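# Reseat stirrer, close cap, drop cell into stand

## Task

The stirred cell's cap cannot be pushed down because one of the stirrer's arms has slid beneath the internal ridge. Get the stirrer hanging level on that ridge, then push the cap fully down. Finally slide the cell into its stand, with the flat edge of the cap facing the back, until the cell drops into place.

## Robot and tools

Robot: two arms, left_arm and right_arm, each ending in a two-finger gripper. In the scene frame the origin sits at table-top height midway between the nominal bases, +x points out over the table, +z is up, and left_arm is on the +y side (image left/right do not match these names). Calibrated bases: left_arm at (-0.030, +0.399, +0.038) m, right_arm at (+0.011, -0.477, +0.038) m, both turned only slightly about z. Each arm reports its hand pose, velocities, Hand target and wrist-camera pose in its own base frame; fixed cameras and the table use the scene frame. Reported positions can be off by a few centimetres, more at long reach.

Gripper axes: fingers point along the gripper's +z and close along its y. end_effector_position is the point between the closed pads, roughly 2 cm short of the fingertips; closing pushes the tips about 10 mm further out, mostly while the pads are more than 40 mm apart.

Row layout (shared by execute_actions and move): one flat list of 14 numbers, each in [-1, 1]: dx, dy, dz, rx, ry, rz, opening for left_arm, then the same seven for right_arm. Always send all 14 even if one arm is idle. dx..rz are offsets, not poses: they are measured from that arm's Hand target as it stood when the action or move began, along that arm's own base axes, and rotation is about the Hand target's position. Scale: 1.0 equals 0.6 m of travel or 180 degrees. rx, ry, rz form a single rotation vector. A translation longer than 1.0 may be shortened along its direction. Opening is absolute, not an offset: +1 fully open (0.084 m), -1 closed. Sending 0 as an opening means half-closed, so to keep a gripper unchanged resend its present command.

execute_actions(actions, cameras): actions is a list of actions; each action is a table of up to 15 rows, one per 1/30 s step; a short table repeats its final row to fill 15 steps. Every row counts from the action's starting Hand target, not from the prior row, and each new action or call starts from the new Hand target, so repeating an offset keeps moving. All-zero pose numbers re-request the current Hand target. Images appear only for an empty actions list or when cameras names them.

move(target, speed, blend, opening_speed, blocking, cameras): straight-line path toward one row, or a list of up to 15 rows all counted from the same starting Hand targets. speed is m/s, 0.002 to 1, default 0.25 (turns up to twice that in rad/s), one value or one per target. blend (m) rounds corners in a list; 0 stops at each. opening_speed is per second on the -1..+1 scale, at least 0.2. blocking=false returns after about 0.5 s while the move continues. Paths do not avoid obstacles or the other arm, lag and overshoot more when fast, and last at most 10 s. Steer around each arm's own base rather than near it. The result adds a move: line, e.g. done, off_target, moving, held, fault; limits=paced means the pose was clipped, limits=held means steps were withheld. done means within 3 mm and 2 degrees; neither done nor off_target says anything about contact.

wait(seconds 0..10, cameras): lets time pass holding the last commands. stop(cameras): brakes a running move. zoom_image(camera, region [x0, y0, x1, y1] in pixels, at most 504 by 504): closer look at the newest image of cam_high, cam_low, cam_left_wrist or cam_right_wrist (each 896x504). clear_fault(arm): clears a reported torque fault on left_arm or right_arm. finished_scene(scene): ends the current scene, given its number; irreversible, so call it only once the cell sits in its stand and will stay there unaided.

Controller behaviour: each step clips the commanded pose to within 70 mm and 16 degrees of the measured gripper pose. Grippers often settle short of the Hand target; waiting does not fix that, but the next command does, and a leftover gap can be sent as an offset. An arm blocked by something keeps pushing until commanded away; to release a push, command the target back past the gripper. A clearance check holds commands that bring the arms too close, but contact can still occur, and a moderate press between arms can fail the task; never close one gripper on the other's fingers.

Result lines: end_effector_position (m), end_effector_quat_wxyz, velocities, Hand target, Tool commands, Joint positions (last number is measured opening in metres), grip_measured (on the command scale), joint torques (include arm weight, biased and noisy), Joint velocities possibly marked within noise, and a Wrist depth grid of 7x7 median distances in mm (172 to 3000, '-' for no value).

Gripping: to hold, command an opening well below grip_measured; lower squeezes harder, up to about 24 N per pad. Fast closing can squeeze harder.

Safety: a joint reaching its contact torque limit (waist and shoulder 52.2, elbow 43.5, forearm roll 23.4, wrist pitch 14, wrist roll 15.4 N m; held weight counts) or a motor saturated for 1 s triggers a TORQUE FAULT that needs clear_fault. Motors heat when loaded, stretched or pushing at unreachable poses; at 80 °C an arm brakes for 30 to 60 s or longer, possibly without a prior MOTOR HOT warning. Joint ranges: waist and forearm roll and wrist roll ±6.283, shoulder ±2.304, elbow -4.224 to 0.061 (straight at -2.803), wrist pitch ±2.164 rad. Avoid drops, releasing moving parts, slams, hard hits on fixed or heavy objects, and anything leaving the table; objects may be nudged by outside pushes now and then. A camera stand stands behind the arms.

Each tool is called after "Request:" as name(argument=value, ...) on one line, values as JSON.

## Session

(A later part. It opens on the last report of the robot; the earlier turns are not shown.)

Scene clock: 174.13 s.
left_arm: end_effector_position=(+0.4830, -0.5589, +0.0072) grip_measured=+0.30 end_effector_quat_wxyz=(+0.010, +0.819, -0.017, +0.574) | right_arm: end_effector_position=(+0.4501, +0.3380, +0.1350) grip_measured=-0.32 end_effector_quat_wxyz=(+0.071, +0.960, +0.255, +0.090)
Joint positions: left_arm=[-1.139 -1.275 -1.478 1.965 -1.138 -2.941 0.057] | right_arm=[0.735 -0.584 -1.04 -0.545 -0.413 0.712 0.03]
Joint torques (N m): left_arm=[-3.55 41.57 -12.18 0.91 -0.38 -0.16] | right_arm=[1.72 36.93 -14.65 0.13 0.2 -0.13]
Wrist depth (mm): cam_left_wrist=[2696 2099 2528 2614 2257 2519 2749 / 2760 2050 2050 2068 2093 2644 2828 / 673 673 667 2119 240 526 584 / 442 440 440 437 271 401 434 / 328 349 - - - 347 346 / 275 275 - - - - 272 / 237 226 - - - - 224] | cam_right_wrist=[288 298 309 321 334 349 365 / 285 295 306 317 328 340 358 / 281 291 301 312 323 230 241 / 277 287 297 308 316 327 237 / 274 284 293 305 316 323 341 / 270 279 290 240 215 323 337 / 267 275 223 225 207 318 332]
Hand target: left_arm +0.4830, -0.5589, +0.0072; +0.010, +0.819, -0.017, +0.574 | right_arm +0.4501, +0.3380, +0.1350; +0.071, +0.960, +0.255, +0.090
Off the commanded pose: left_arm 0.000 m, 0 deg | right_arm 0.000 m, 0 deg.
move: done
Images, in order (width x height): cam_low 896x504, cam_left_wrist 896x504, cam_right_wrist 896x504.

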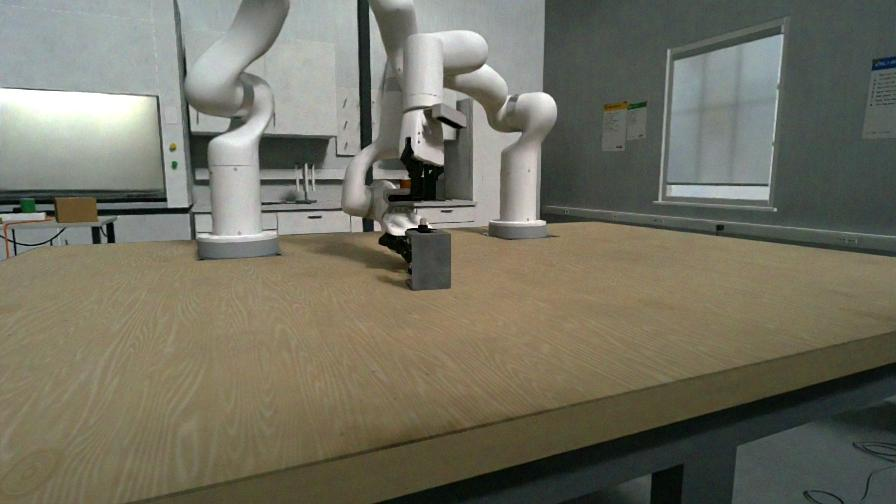

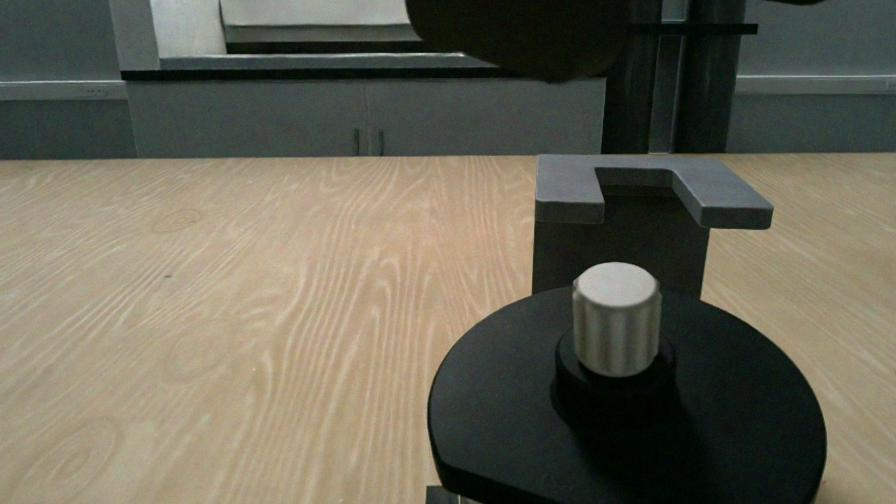

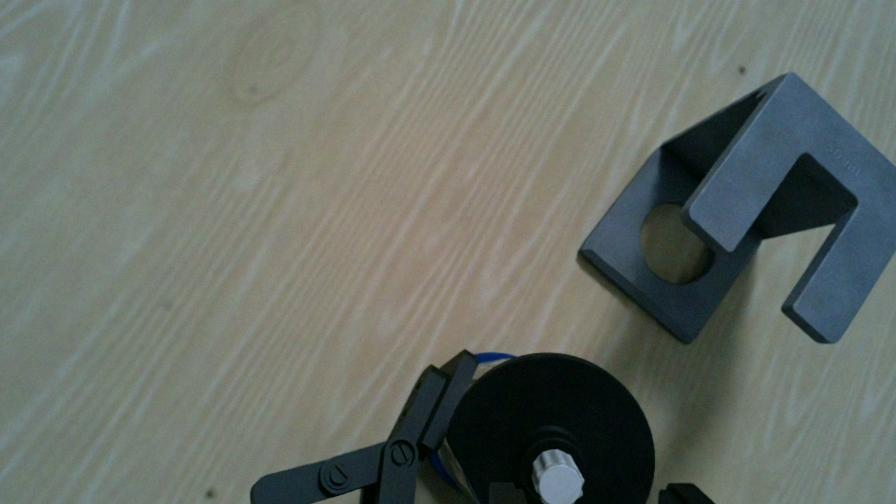

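Request:
move(target=[0,0,0,0,0,0,0.1,0.0157,-0.0068,-0.073,0,0,0,-0.3], speed=0.08, cameras=["cam_left_wrist","cam_right_wrist"])

Request:
zoom_image(camera="cam_left_wrist", region=[400, 150, 880, 504])

Scene clock: 185.73 s.
left_arm: end_effector_position=(+0.4830, -0.5589, +0.0072) grip_measured=+0.30 end_effector_quat_wxyz=(+0.010, +0.819, -0.017, +0.574) | right_arm: end_effector_position=(+0.4595, +0.3339, +0.0912) grip_measured=-0.32 end_effector_quat_wxyz=(+0.071, +0.960, +0.255, +0.090)
Joint positions: left_arm=[-1.139 -1.275 -1.478 1.965 -1.138 -2.941 0.057] | right_arm=[0.717 -0.675 -1.057 -0.65 -0.348 0.808 0.03]
Joint torques (N m): left_arm=[-2.13 41.61 -11.53 0.13 -0.36 -0.03] | right_arm=[2.33 39.27 -13.22 -0.55 0.26 -0.04]
Wrist depth (mm): cam_left_wrist=[2654 - - 2595 2519 - 2782 / 2828 2038 - 2044 - 2760 2899 / 2839 671 593 - - 659 584 / - 440 439 - 272 435 434 / 328 350 - - - 346 346 / 275 275 - - - - 272 / 237 226 - - - - 224] | cam_right_wrist=[247 255 265 276 285 296 308 / 243 252 261 272 281 290 192 / 241 249 257 266 277 280 187 / 237 246 255 263 271 273 280 / 235 242 252 260 269 275 284 / 231 239 248 255 266 275 286 / 229 237 243 - - 273 282]
Hand target: left_arm +0.4830, -0.5589, +0.0072; +0.010, +0.819, -0.017, +0.574 | right_arm +0.4595, +0.3339, +0.0912; +0.071, +0.960, +0.255, +0.090
Off the commanded pose: left_arm 0.000 m, 0 deg | right_arm 0.000 m, 0 deg.
move: done
Images, in order (width x height): cam_left_wrist 896x504, cam_right_wrist 896x504.

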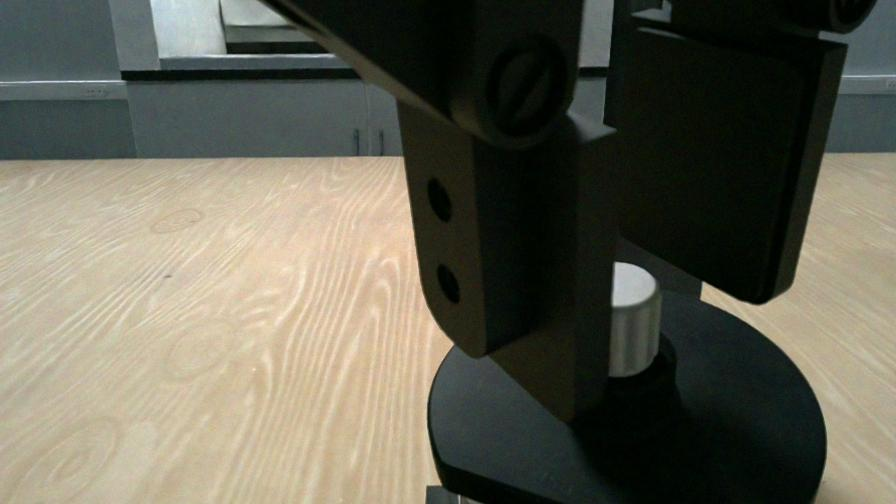

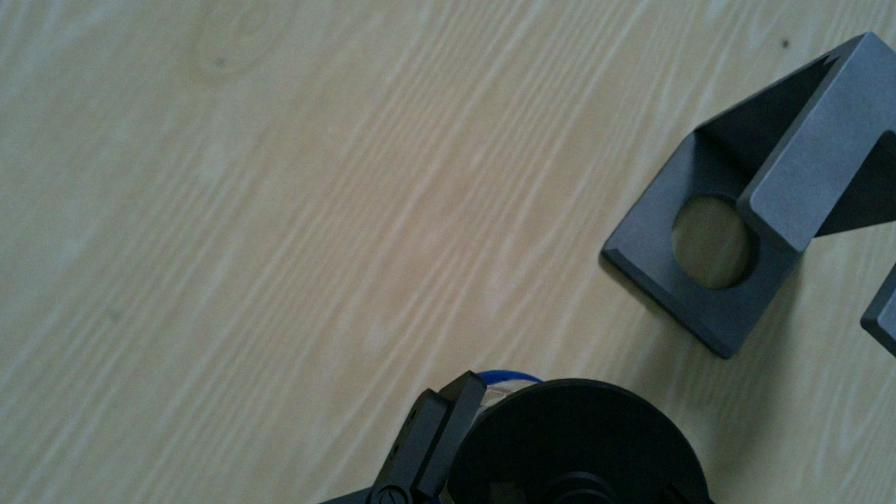

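Scaled by 1.050 from the camera's 896x504 image, which has a finer 1280x720 frame.

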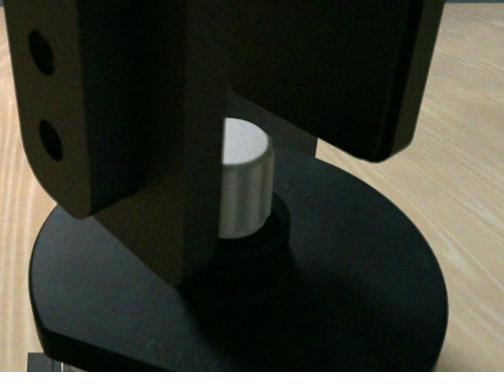

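Request:
move(target=[[0,0,0,0,0,0,0.1,-0.0008,0.0003,0.004,0,0,0,-0.3],[0,0,0,0,0,0,0.1,-0.0008,0.0003,0.004,0,0,0,-0.9]], speed=0.05, opening_speed=0.5, cameras=["cam_left_wrist"])

Scene clock: 196.73 s.
left_arm: end_effector_position=(+0.4830, -0.5589, +0.0072) grip_measured=+0.30 end_effector_quat_wxyz=(+0.010, +0.819, -0.017, +0.574) | right_arm: end_effector_position=(+0.4590, +0.3341, +0.0935) grip_measured=-0.92 end_effector_quat_wxyz=(+0.071, +0.960, +0.255, +0.090)
Joint positions: left_arm=[-1.139 -1.275 -1.478 1.965 -1.138 -2.941 0.057] | right_arm=[0.718 -0.67 -1.056 -0.643 -0.351 0.802 0.003]
Joint torques (N m): left_arm=[-1.83 42.45 -11.49 -0.36 -0.39 0.04] | right_arm=[0.96 38.86 -13.46 -0.1 0.04 0.02]
Wrist depth (mm): cam_left_wrist=[1962 - 2585 - - 2510 2706 / - - 2044 - - 2644 2828 / 597 - 2106 - - 584 584 / 443 - - 438 - 436 435 / 328 328 - - - 325 346 / 275 275 - - - - 272 / 237 226 - - - - 224] | cam_right_wrist=[248 257 267 278 288 298 309 / 246 255 264 274 283 292 194 / 243 252 260 270 279 282 191 / 239 248 257 265 274 276 282 / 237 245 254 262 272 278 286 / 233 241 251 209 177 277 288 / 231 238 246 174 176 273 285]
Hand target: left_arm +0.4830, -0.5589, +0.0072; +0.010, +0.819, -0.017, +0.574 | right_arm +0.4590, +0.3341, +0.0936; +0.071, +0.960, +0.255, +0.090
Off the commanded pose: left_arm 0.000 m, 0 deg | right_arm 0.000 m, 0 deg.
move: done
Images, in order (width x height): cam_left_wrist 896x504.

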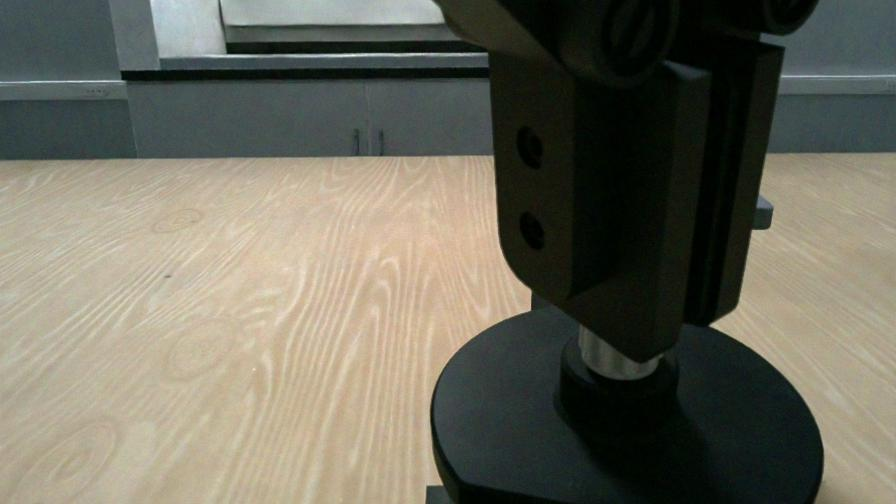

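Request:
move(target=[0,0,0,0,0,0,0.1,0,0,0,0,0,0,-0.3], cameras=["cam_right_wrist","cam_left_wrist","cam_low"])

Request:
zoom_image(camera="cam_low", region=[385, 190, 465, 260])

Request:
zoom_image(camera="cam_right_wrist", region=[440, 360, 740, 504])

Scene clock: 215.40 s.
left_arm: end_effector_position=(+0.4830, -0.5589, +0.0072) grip_measured=+0.30 end_effector_quat_wxyz=(+0.010, +0.819, -0.017, +0.574) | right_arm: end_effector_position=(+0.4590, +0.3341, +0.0936) grip_measured=-0.32 end_effector_quat_wxyz=(+0.071, +0.960, +0.255, +0.090)
Joint positions: left_arm=[-1.139 -1.275 -1.478 1.965 -1.138 -2.941 0.057] | right_arm=[0.718 -0.67 -1.056 -0.643 -0.351 0.802 0.03]
Joint torques (N m): left_arm=[-1.29 43.87 -11.27 0.08 -0.53 -0.06] | right_arm=[0.5 38.93 -13.74 0.07 -0.37 0.13]
Wrist depth (mm): cam_left_wrist=[2664 1985 - 2604 - - 2760 / 2782 2038 - 2032 - 2738 2863 / 2828 672 592 - - 659 583 / - 441 440 - 271 435 434 / 328 350 349 - - 324 346 / 275 275 - - - - 272 / 237 227 - - - - 224] | cam_right_wrist=[248 258 267 278 288 299 309 / 246 255 264 274 283 292 194 / 243 252 260 270 279 282 191 / 240 248 257 266 274 276 283 / 236 245 253 262 272 278 286 / 233 241 250 209 177 277 288 / 231 238 246 174 175 275 285]
Hand target: left_arm +0.4830, -0.5589, +0.0072; +0.010, +0.819, -0.017, +0.574 | right_arm +0.4590, +0.3341, +0.0936; +0.071, +0.960, +0.255, +0.090
Off the commanded pose: left_arm 0.000 m, 0 deg | right_arm 0.000 m, 0 deg.
move: done
Images, in order (width x height): cam_low 896x504, cam_left_wrist 896x504, cam_right_wrist 896x504.

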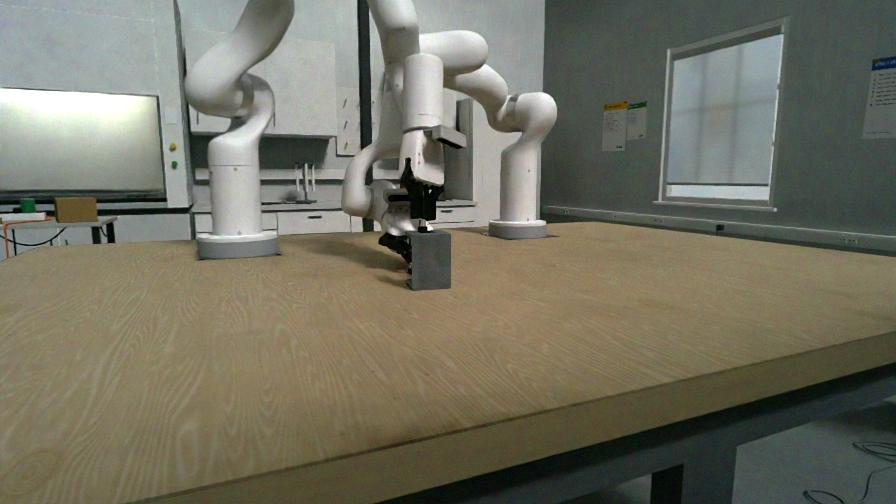

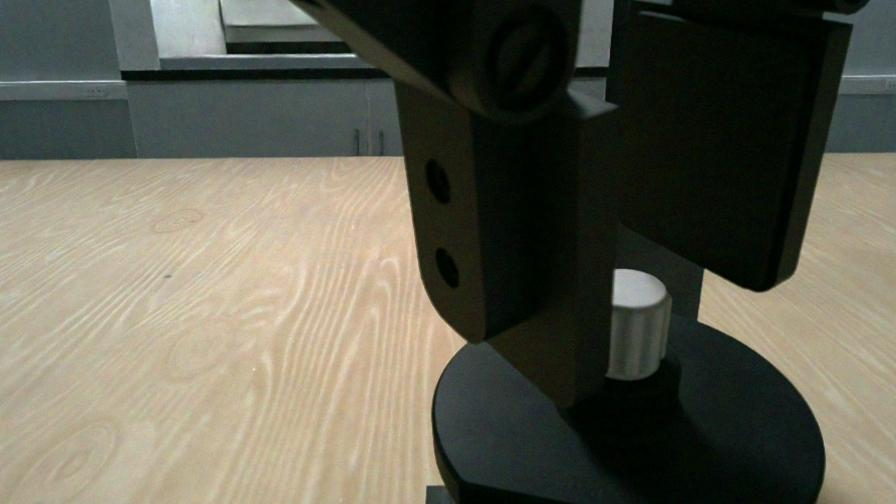

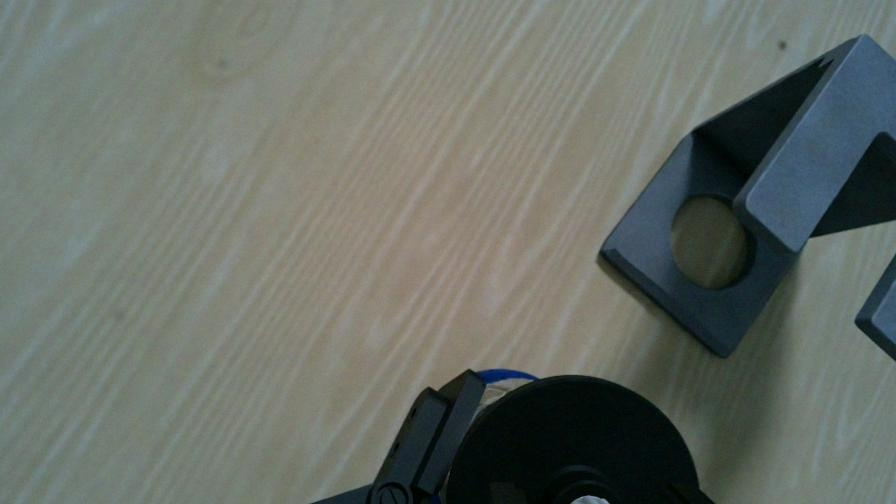

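Scaled by 6.300 from the camera's 896x504 image, which has a finer 1280x720 frame.

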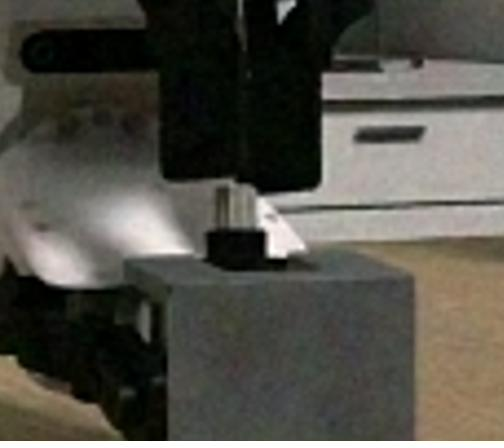

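Scaled by 1.680 from the camera's 896x504 image, which has a finer 1280x720 frame.

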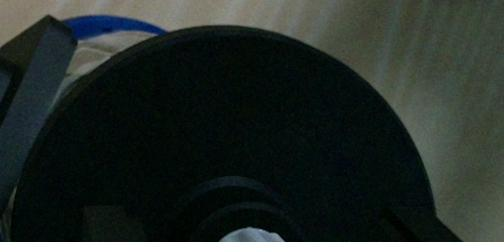

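Request:
move(target=[0,0,0,0,0,0,0.1,0.0038,-0.0015,-0.0178,0,0,0,-0.3], speed=0.04, cameras=["cam_left_wrist","cam_low"])

Request:
zoom_image(camera="cam_low", region=[385, 190, 465, 260])

Scene clock: 227.50 s.
left_arm: end_effector_position=(+0.4830, -0.5589, +0.0072) grip_measured=+0.30 end_effector_quat_wxyz=(+0.010, +0.819, -0.017, +0.574) | right_arm: end_effector_position=(+0.4613, +0.3332, +0.0829) grip_measured=-0.32 end_effector_quat_wxyz=(+0.071, +0.960, +0.255, +0.090)
Joint positions: left_arm=[-1.139 -1.275 -1.478 1.965 -1.138 -2.941 0.057] | right_arm=[0.714 -0.692 -1.061 -0.673 -0.337 0.829 0.03]
Joint torques (N m): left_arm=[-1.73 44.19 -11.25 0.21 -0.52 -0.01] | right_arm=[0.12 36.94 -13.18 -0.45 0.12 0.18]
Wrist depth (mm): cam_left_wrist=[- - - 2595 2271 - 2738 / 2805 - - 2068 - 2749 2816 / 2863 595 593 - - 658 585 / - 441 439 - - 435 435 / 328 350 350 - - 347 346 / 275 261 - - - - 272 / 237 226 - - - - 225] | cam_right_wrist=[239 247 256 266 276 287 294 / 236 244 253 262 270 280 182 / 233 241 249 258 268 273 177 / 230 238 246 255 263 273 274 / 227 235 243 252 261 266 278 / 224 231 240 244 257 267 276 / 221 229 235 187 - 265 273]
Hand target: left_arm +0.4830, -0.5589, +0.0072; +0.010, +0.819, -0.017, +0.574 | right_arm +0.4613, +0.3332, +0.0829; +0.071, +0.960, +0.255, +0.090
Off the commanded pose: left_arm 0.000 m, 0 deg | right_arm 0.000 m, 0 deg.
move: done
Images, in order (width x height): cam_low 896x504, cam_left_wrist 896x504.

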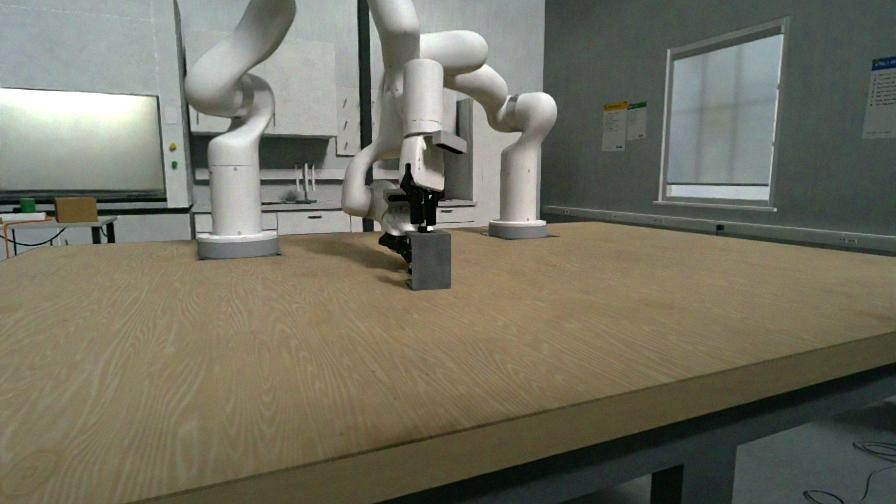

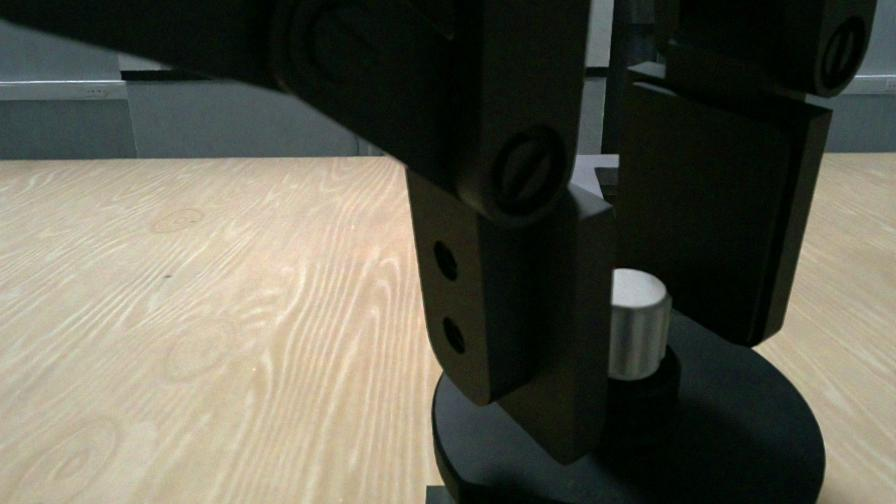

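Scaled by 6.300 from the camera's 896x504 image, which has a finer 1280x720 frame.

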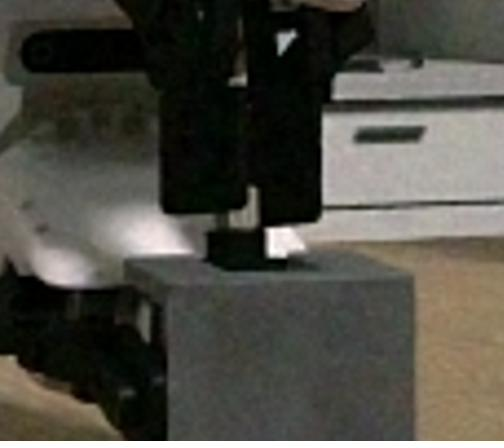

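Request:
move(target=[0,0,0,0,0,0,0.1,0,0,0,0,0,0,-0.9], opening_speed=0.4, cameras=["cam_left_wrist","cam_low"])

Request:
zoom_image(camera="cam_low", region=[385, 190, 465, 260])

Scene clock: 232.50 s.
left_arm: end_effector_position=(+0.4830, -0.5589, +0.0072) grip_measured=+0.30 end_effector_quat_wxyz=(+0.010, +0.819, -0.017, +0.574) | right_arm: end_effector_position=(+0.4613, +0.3332, +0.0829) grip_measured=-0.70 end_effector_quat_wxyz=(+0.071, +0.960, +0.255, +0.090)
Joint positions: left_arm=[-1.139 -1.275 -1.478 1.965 -1.138 -2.941 0.057] | right_arm=[0.714 -0.692 -1.061 -0.673 -0.337 0.829 0.013]
Joint torques (N m): left_arm=[3.97 45.08 -22.05 6.81 0.77 0.49] | right_arm=[16.35 13.61 -1.61 2.66 4.63 0.03]
Wrist depth (mm): cam_left_wrist=[- - - - - 2510 2760 / 2805 2044 - - - 2614 2816 / 536 672 594 - - 584 583 / 442 - 440 - - 435 434 / 328 328 - - - 346 346 / 275 274 - - - - 272 / 237 236 - - - - 224] | cam_right_wrist=[239 248 257 267 276 287 296 / 236 244 253 262 271 281 182 / 233 241 249 258 269 274 177 / 230 238 247 255 263 264 271 / 227 235 244 252 261 266 277 / 224 232 240 247 258 267 277 / 222 229 235 - - 265 273]
Hand target: left_arm +0.4830, -0.5589, +0.0072; +0.010, +0.819, -0.017, +0.574 | right_arm +0.4613, +0.3332, +0.0829; +0.071, +0.960, +0.255, +0.090
Off the commanded pose: left_arm 0.000 m, 0 deg | right_arm 0.000 m, 0 deg.
move: done
Images, in order (width x height): cam_low 896x504, cam_left_wrist 896x504.

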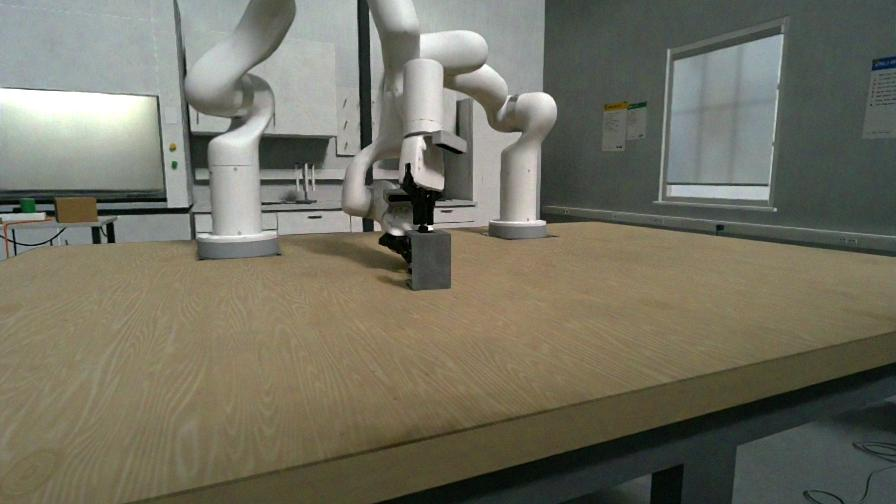

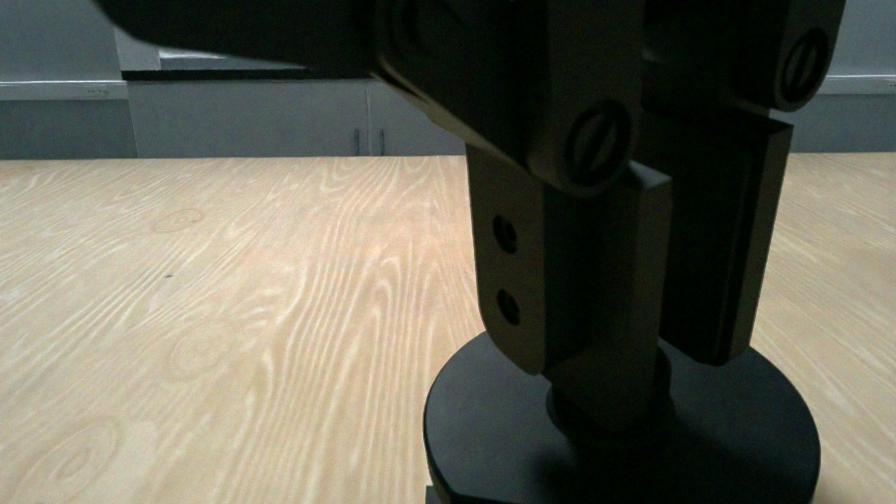

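Scaled by 6.300 from the camera's 896x504 image, which has a finer 1280x720 frame.

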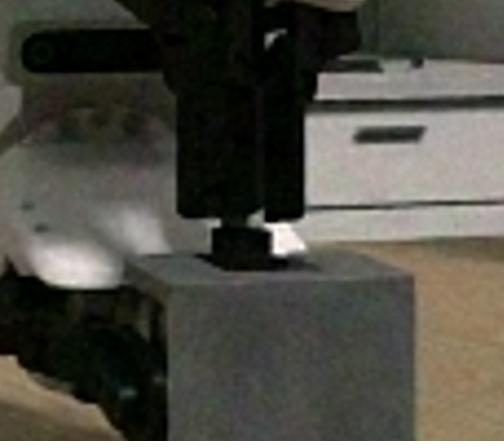

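Request:
move(target=[0,0,0,0,0,0,0.1,-0.006,0.0026,0.033,0,0,0,-0.9], speed=0.05, cameras=["cam_left_wrist","cam_right_wrist","cam_low"])

Request:
zoom_image(camera="cam_low", region=[375, 180, 475, 270])

Scene clock: 238.57 s.
left_arm: end_effector_position=(+0.4830, -0.5589, +0.0072) grip_measured=+0.30 end_effector_quat_wxyz=(+0.010, +0.819, -0.017, +0.574) | right_arm: end_effector_position=(+0.4577, +0.3348, +0.1027) grip_measured=-0.71 end_effector_quat_wxyz=(+0.071, +0.960, +0.255, +0.090)
Joint positions: left_arm=[-1.139 -1.275 -1.478 1.965 -1.138 -2.941 0.057] | right_arm=[0.721 -0.651 -1.052 -0.619 -0.364 0.778 0.013]
Joint torques (N m): left_arm=[-2.92 45.32 -12.1 0.28 -1.41 -0.17] | right_arm=[1.74 41.1 -13.79 0.21 -0.28 -0.31]
Wrist depth (mm): cam_left_wrist=[2634 1979 - - - 2519 2727 / 2782 2044 - - - 2654 2839 / 596 2074 - - - 583 581 / 442 - - - - 435 433 / 328 - - - - - 345 / 275 - - - - - 272 / 237 226 - - - - 224] | cam_right_wrist=[257 266 276 287 299 310 323 / 254 264 273 283 294 303 205 / 251 260 269 279 289 291 205 / 248 256 266 276 285 284 282 / 245 253 263 272 282 287 198 / 242 249 259 266 278 288 298 / 239 247 255 - - 285 294]
Hand target: left_arm +0.4830, -0.5589, +0.0072; +0.010, +0.819, -0.017, +0.574 | right_arm +0.4577, +0.3348, +0.1027; +0.071, +0.960, +0.255, +0.090
Off the commanded pose: left_arm 0.000 m, 0 deg | right_arm 0.000 m, 0 deg.
move: done
Images, in order (width x height): cam_low 896x504, cam_left_wrist 896x504, cam_right_wrist 896x504.

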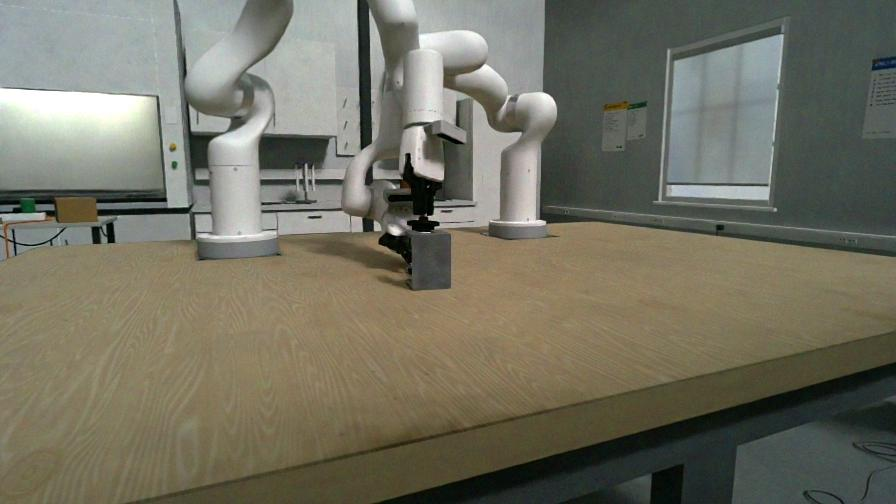

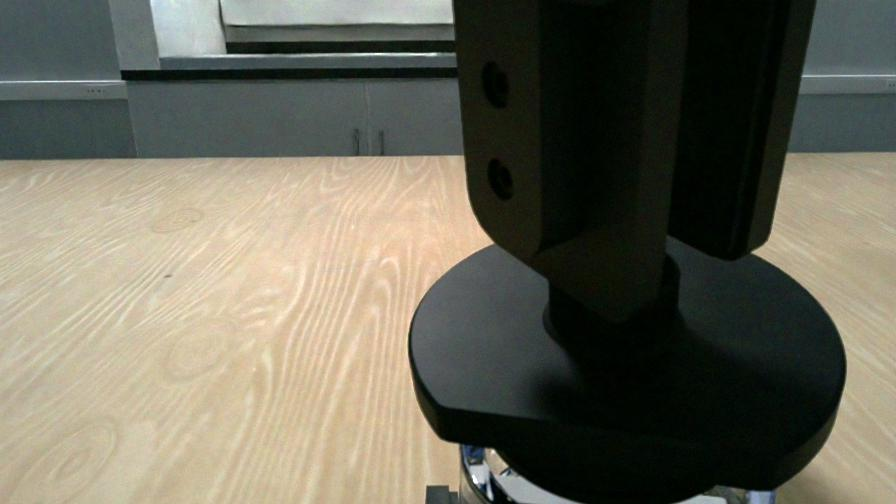

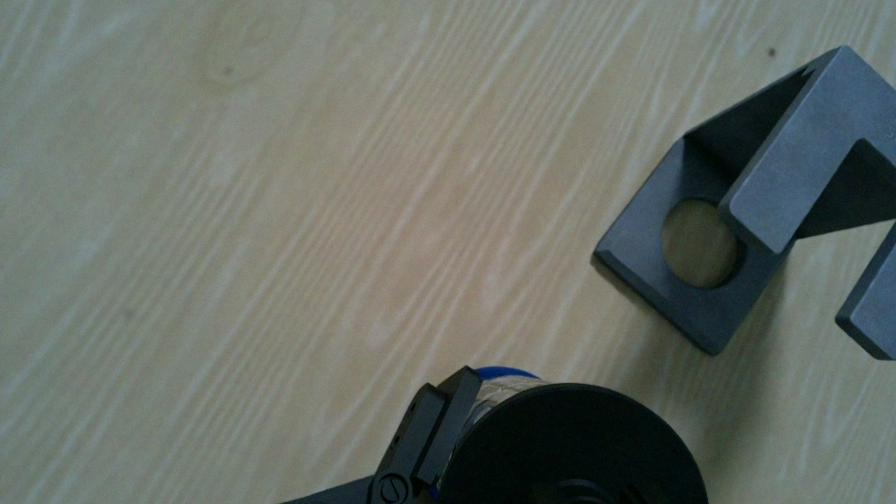

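Scaled by 5.040 from the camera's 896x504 image, which has a finer 1280x720 frame.

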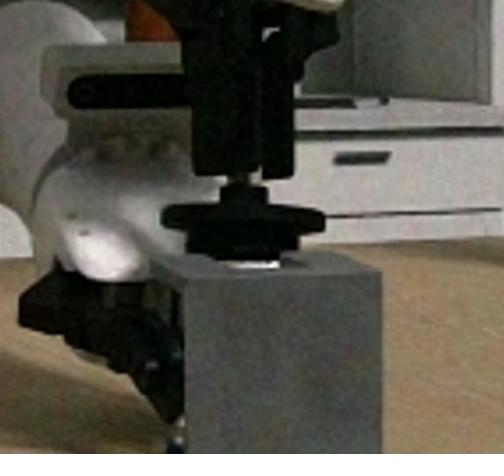

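Request:
move(target=[[0,0,0,0,0,0,0.1,-0.01,0.004,0.09,0,0,0,-0.9],[0,0,0,0,0,0,0.1,0,-0.3,0.22,0,0,0,-0.9]], speed=0.15, blend=0.03, cameras=["cam_left_wrist","cam_right_wrist","cam_low"])

Request:
zoom_image(camera="cam_low", region=[340, 100, 480, 290])

Request:
zoom_image(camera="cam_left_wrist", region=[400, 250, 880, 504])

Scene clock: 246.83 s.
left_arm: end_effector_position=(+0.4830, -0.5589, +0.0072) grip_measured=+0.30 end_effector_quat_wxyz=(+0.010, +0.819, -0.017, +0.574) | right_arm: end_effector_position=(+0.4577, +0.1548, +0.2347) grip_measured=-0.71 end_effector_quat_wxyz=(+0.071, +0.960, +0.255, +0.090)
Joint positions: left_arm=[-1.139 -1.275 -1.478 1.965 -1.138 -2.941 0.057] | right_arm=[0.411 -0.214 -0.799 -0.389 -0.455 0.231 0.013]
Joint torques (N m): left_arm=[-0.06 44.56 -12.42 -0.16 -1.37 -0.26] | right_arm=[0.51 27.28 -15.57 0.58 -0.12 -0.36]
Wrist depth (mm): cam_left_wrist=[2664 2099 2566 2575 2242 2510 2749 / 2793 2038 2056 2062 2080 2654 2828 / 674 671 666 2106 240 522 582 / 442 440 438 438 271 400 433 / 328 349 348 326 282 305 345 / 275 274 274 274 273 272 272 / 236 236 236 236 234 225 224] | cam_right_wrist=[383 395 316 427 445 463 484 / 378 391 312 421 437 458 475 / 371 388 397 415 432 451 470 / 323 354 395 410 426 443 462 / 296 357 389 405 420 437 454 / 279 313 384 401 415 428 447 / 270 367 376 - - 426 442]
Hand target: left_arm +0.4830, -0.5589, +0.0072; +0.010, +0.819, -0.017, +0.574 | right_arm +0.4577, +0.1548, +0.2347; +0.071, +0.960, +0.255, +0.090
Off the commanded pose: left_arm 0.000 m, 0 deg | right_arm 0.000 m, 0 deg.
move: done; blend cut to 0.0272 m at target 1
Images, in order (width x height): cam_low 896x504, cam_left_wrist 896x504, cam_right_wrist 896x504.

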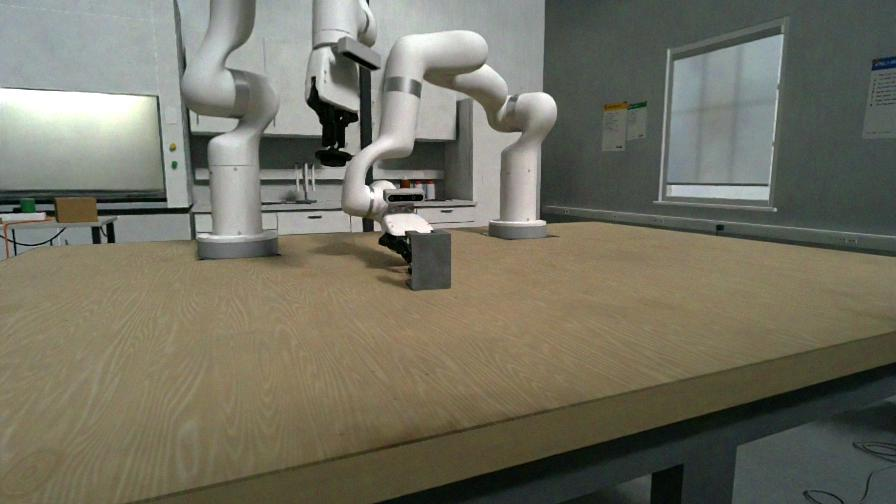

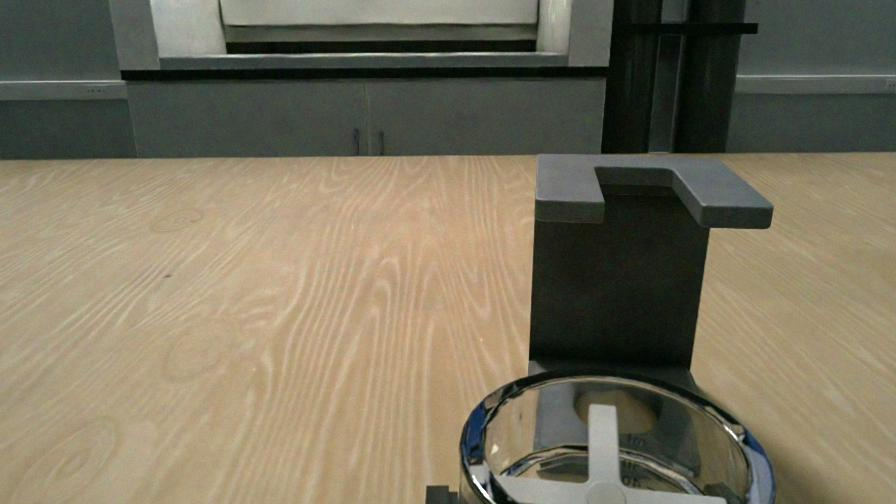

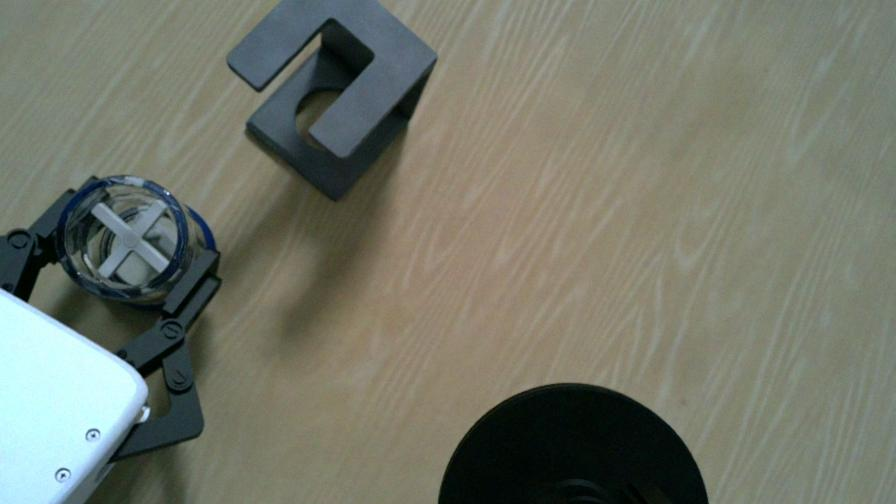

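Scaled by 2.653 from the camera's 896x504 image, which has a finer 1280x720 frame.

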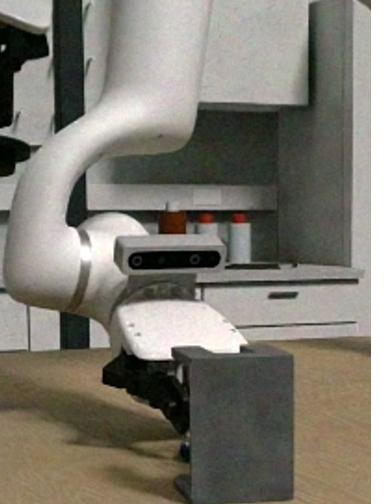

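Scaled by 1.050 from the camera's 896x504 image, which has a finer 1280x720 frame.

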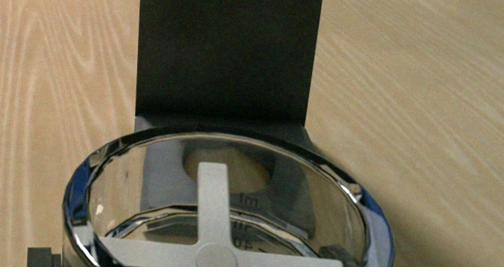

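Request:
zoom_image(camera="cam_right_wrist", region=[40, 160, 230, 320])

Scaled by 2.653 from the camera's 896x504 image, which has a finer 1280x720 frame.

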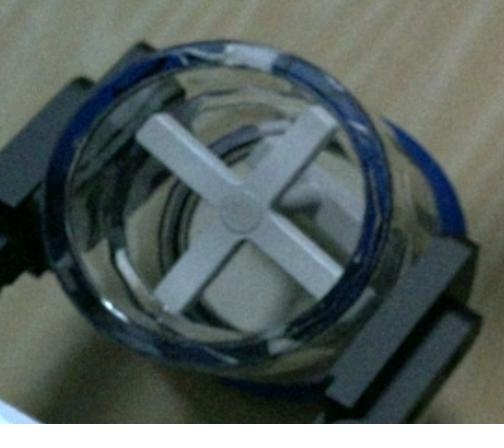

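Request:
move(target=[[0,0,0,0,0,0,0.8,0,0,0,0,0,0,-0.9],[-0.15,0.006,0,0,0,0,0.8,0,0,0,0,0,0,-0.9],[-0.17,0.07,0.3,0,0,0,0.5,0,0,0,0,0,0,-0.9]], speed=0.2)

Request:
move(target=[0.199,0.0183,0.005,0.2338,0.1665,-0.549,0.0,0,0,0,0,0,0,-0.9], speed=0.3, cameras=["cam_left_wrist","cam_high","cam_right_wrist"])

Scene clock: 292.43 s.
left_arm: end_effector_position=(+0.3810, -0.5169, +0.1872) grip_measured=+0.49 end_effector_quat_wxyz=(+0.010, +0.819, -0.017, +0.574) | right_arm: end_effector_position=(+0.4577, +0.1548, +0.2347) grip_measured=-0.71 end_effector_quat_wxyz=(+0.071, +0.960, +0.255, +0.090)
Joint positions: left_arm=[-1.281 -0.777 -1.043 1.794 -1.15 -2.863 0.065] | right_arm=[0.411 -0.214 -0.799 -0.389 -0.455 0.231 0.013]
Joint torques (N m): left_arm=[-2.21 39.61 -13.5 0.02 -1.15 -0.13] | right_arm=[-1.23 28.88 -16.36 0.12 -0.03 -0.34]
Wrist depth (mm): cam_left_wrist=[2771 2199 2654 2696 2492 2604 2874 / 2886 2220 2228 2199 2185 2749 2899 / - 2220 2257 2271 2271 - - / - 2294 2294 2294 2309 2899 - / 767 765 760 758 709 757 756 / 600 600 598 597 595 596 595 / 517 517 515 515 439 491 512] | cam_right_wrist=[383 395 315 427 444 462 485 / 378 390 313 422 437 457 477 / 373 386 397 414 432 450 470 / 367 361 395 410 426 443 461 / 364 375 389 405 420 437 455 / 359 371 384 402 415 429 448 / 356 368 376 - - 425 440]
Hand target: left_arm +0.3810, -0.5169, +0.1872; +0.010, +0.819, -0.017, +0.574 | right_arm +0.4577, +0.1548, +0.2347; +0.071, +0.960, +0.255, +0.090
Off the commanded pose: left_arm 0.000 m, 0 deg | right_arm 0.000 m, 0 deg.
move: done

Scene clock: 296.53 s.
left_arm: end_effector_position=(+0.5004, -0.5059, +0.1902) grip_measured=-0.01 end_effector_quat_wxyz=(-0.175, -0.579, +0.786, -0.128) | right_arm: end_effector_position=(+0.4577, +0.1548, +0.2347) grip_measured=-0.71 end_effector_quat_wxyz=(+0.071, +0.960, +0.255, +0.090)
Joint positions: left_arm=[-0.654 -0.794 -1.503 5.59 -0.672 -4.523 0.044] | right_arm=[0.411 -0.214 -0.799 -0.389 -0.455 0.231 0.013]
Joint torques (N m): left_arm=[-2.74 40.84 -17.09 0.13 -0.3 0.01] | right_arm=[1.58 27.32 -15.2 0.33 -0.05 -0.3]
Wrist depth (mm): cam_left_wrist=[484 486 486 488 489 489 491 / 452 454 456 455 458 458 459 / 432 433 434 435 435 437 437 / 407 408 408 409 411 411 412 / 390 391 392 392 394 394 395 / 370 278 366 372 373 373 374 / 355 263 350 346 354 359 359] | cam_right_wrist=[382 395 316 427 444 463 485 / 378 391 313 421 438 457 477 / 373 387 397 416 432 451 468 / 368 360 395 409 426 442 462 / 363 376 389 405 421 437 454 / 359 371 384 401 416 429 448 / 355 367 376 - - 426 441]
Hand target: left_arm +0.5004, -0.5060, +0.1902; -0.175, -0.579, +0.786, -0.128 | right_arm +0.4577, +0.1548, +0.2347; +0.071, +0.960, +0.255, +0.090
Off the commanded pose: left_arm 0.000 m, 0 deg | right_arm 0.000 m, 0 deg.
move: done
Images, in order (width x height): cam_high 896x504, cam_left_wrist 896x504, cam_right_wrist 896x504.

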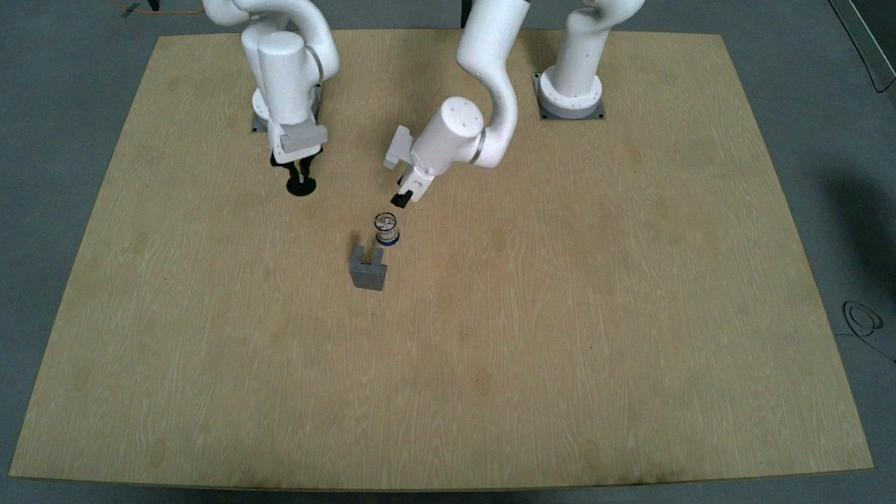

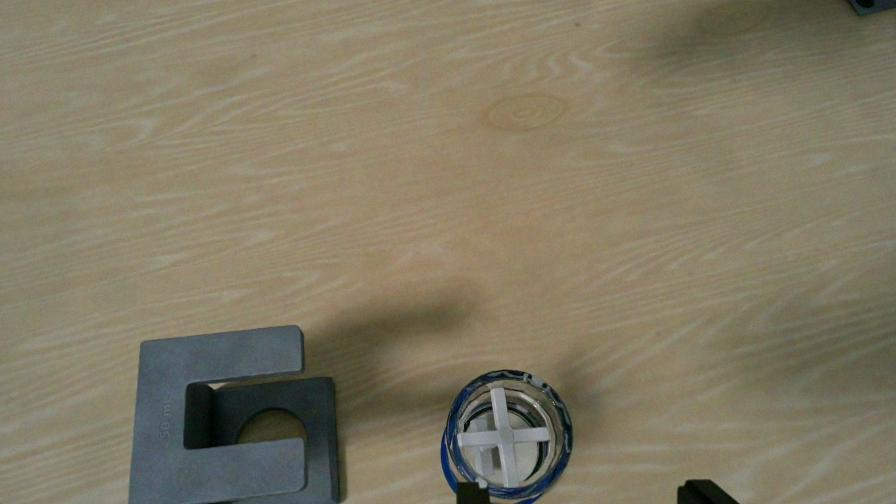

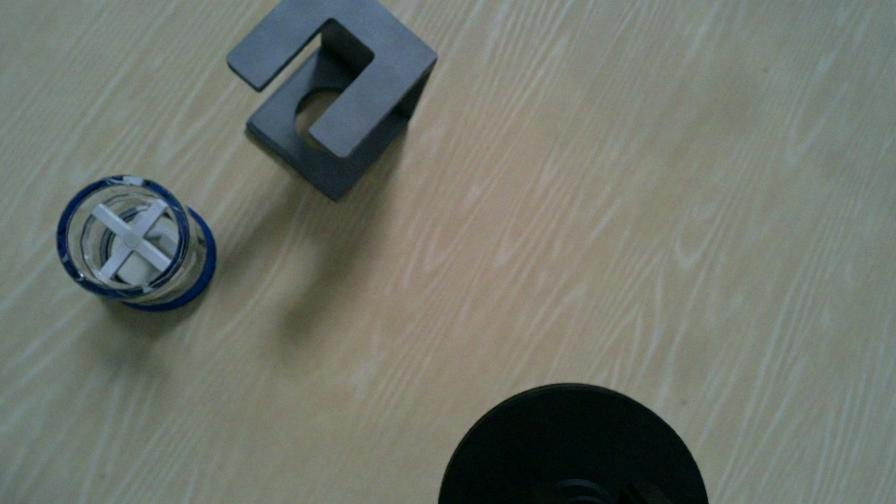

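Request:
zoom_image(camera="cam_left_wrist", region=[420, 350, 600, 504])

Scaled by 2.800 from the camera's 896x504 image, which has a finer 1280x720 frame.

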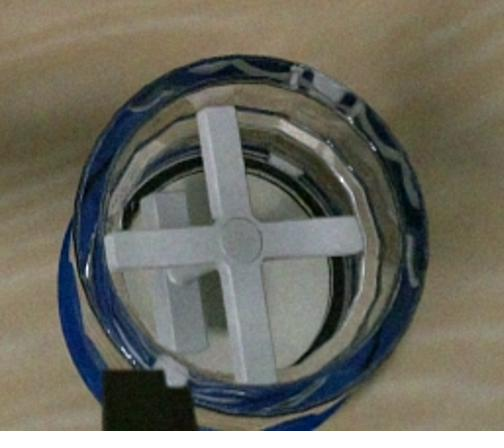

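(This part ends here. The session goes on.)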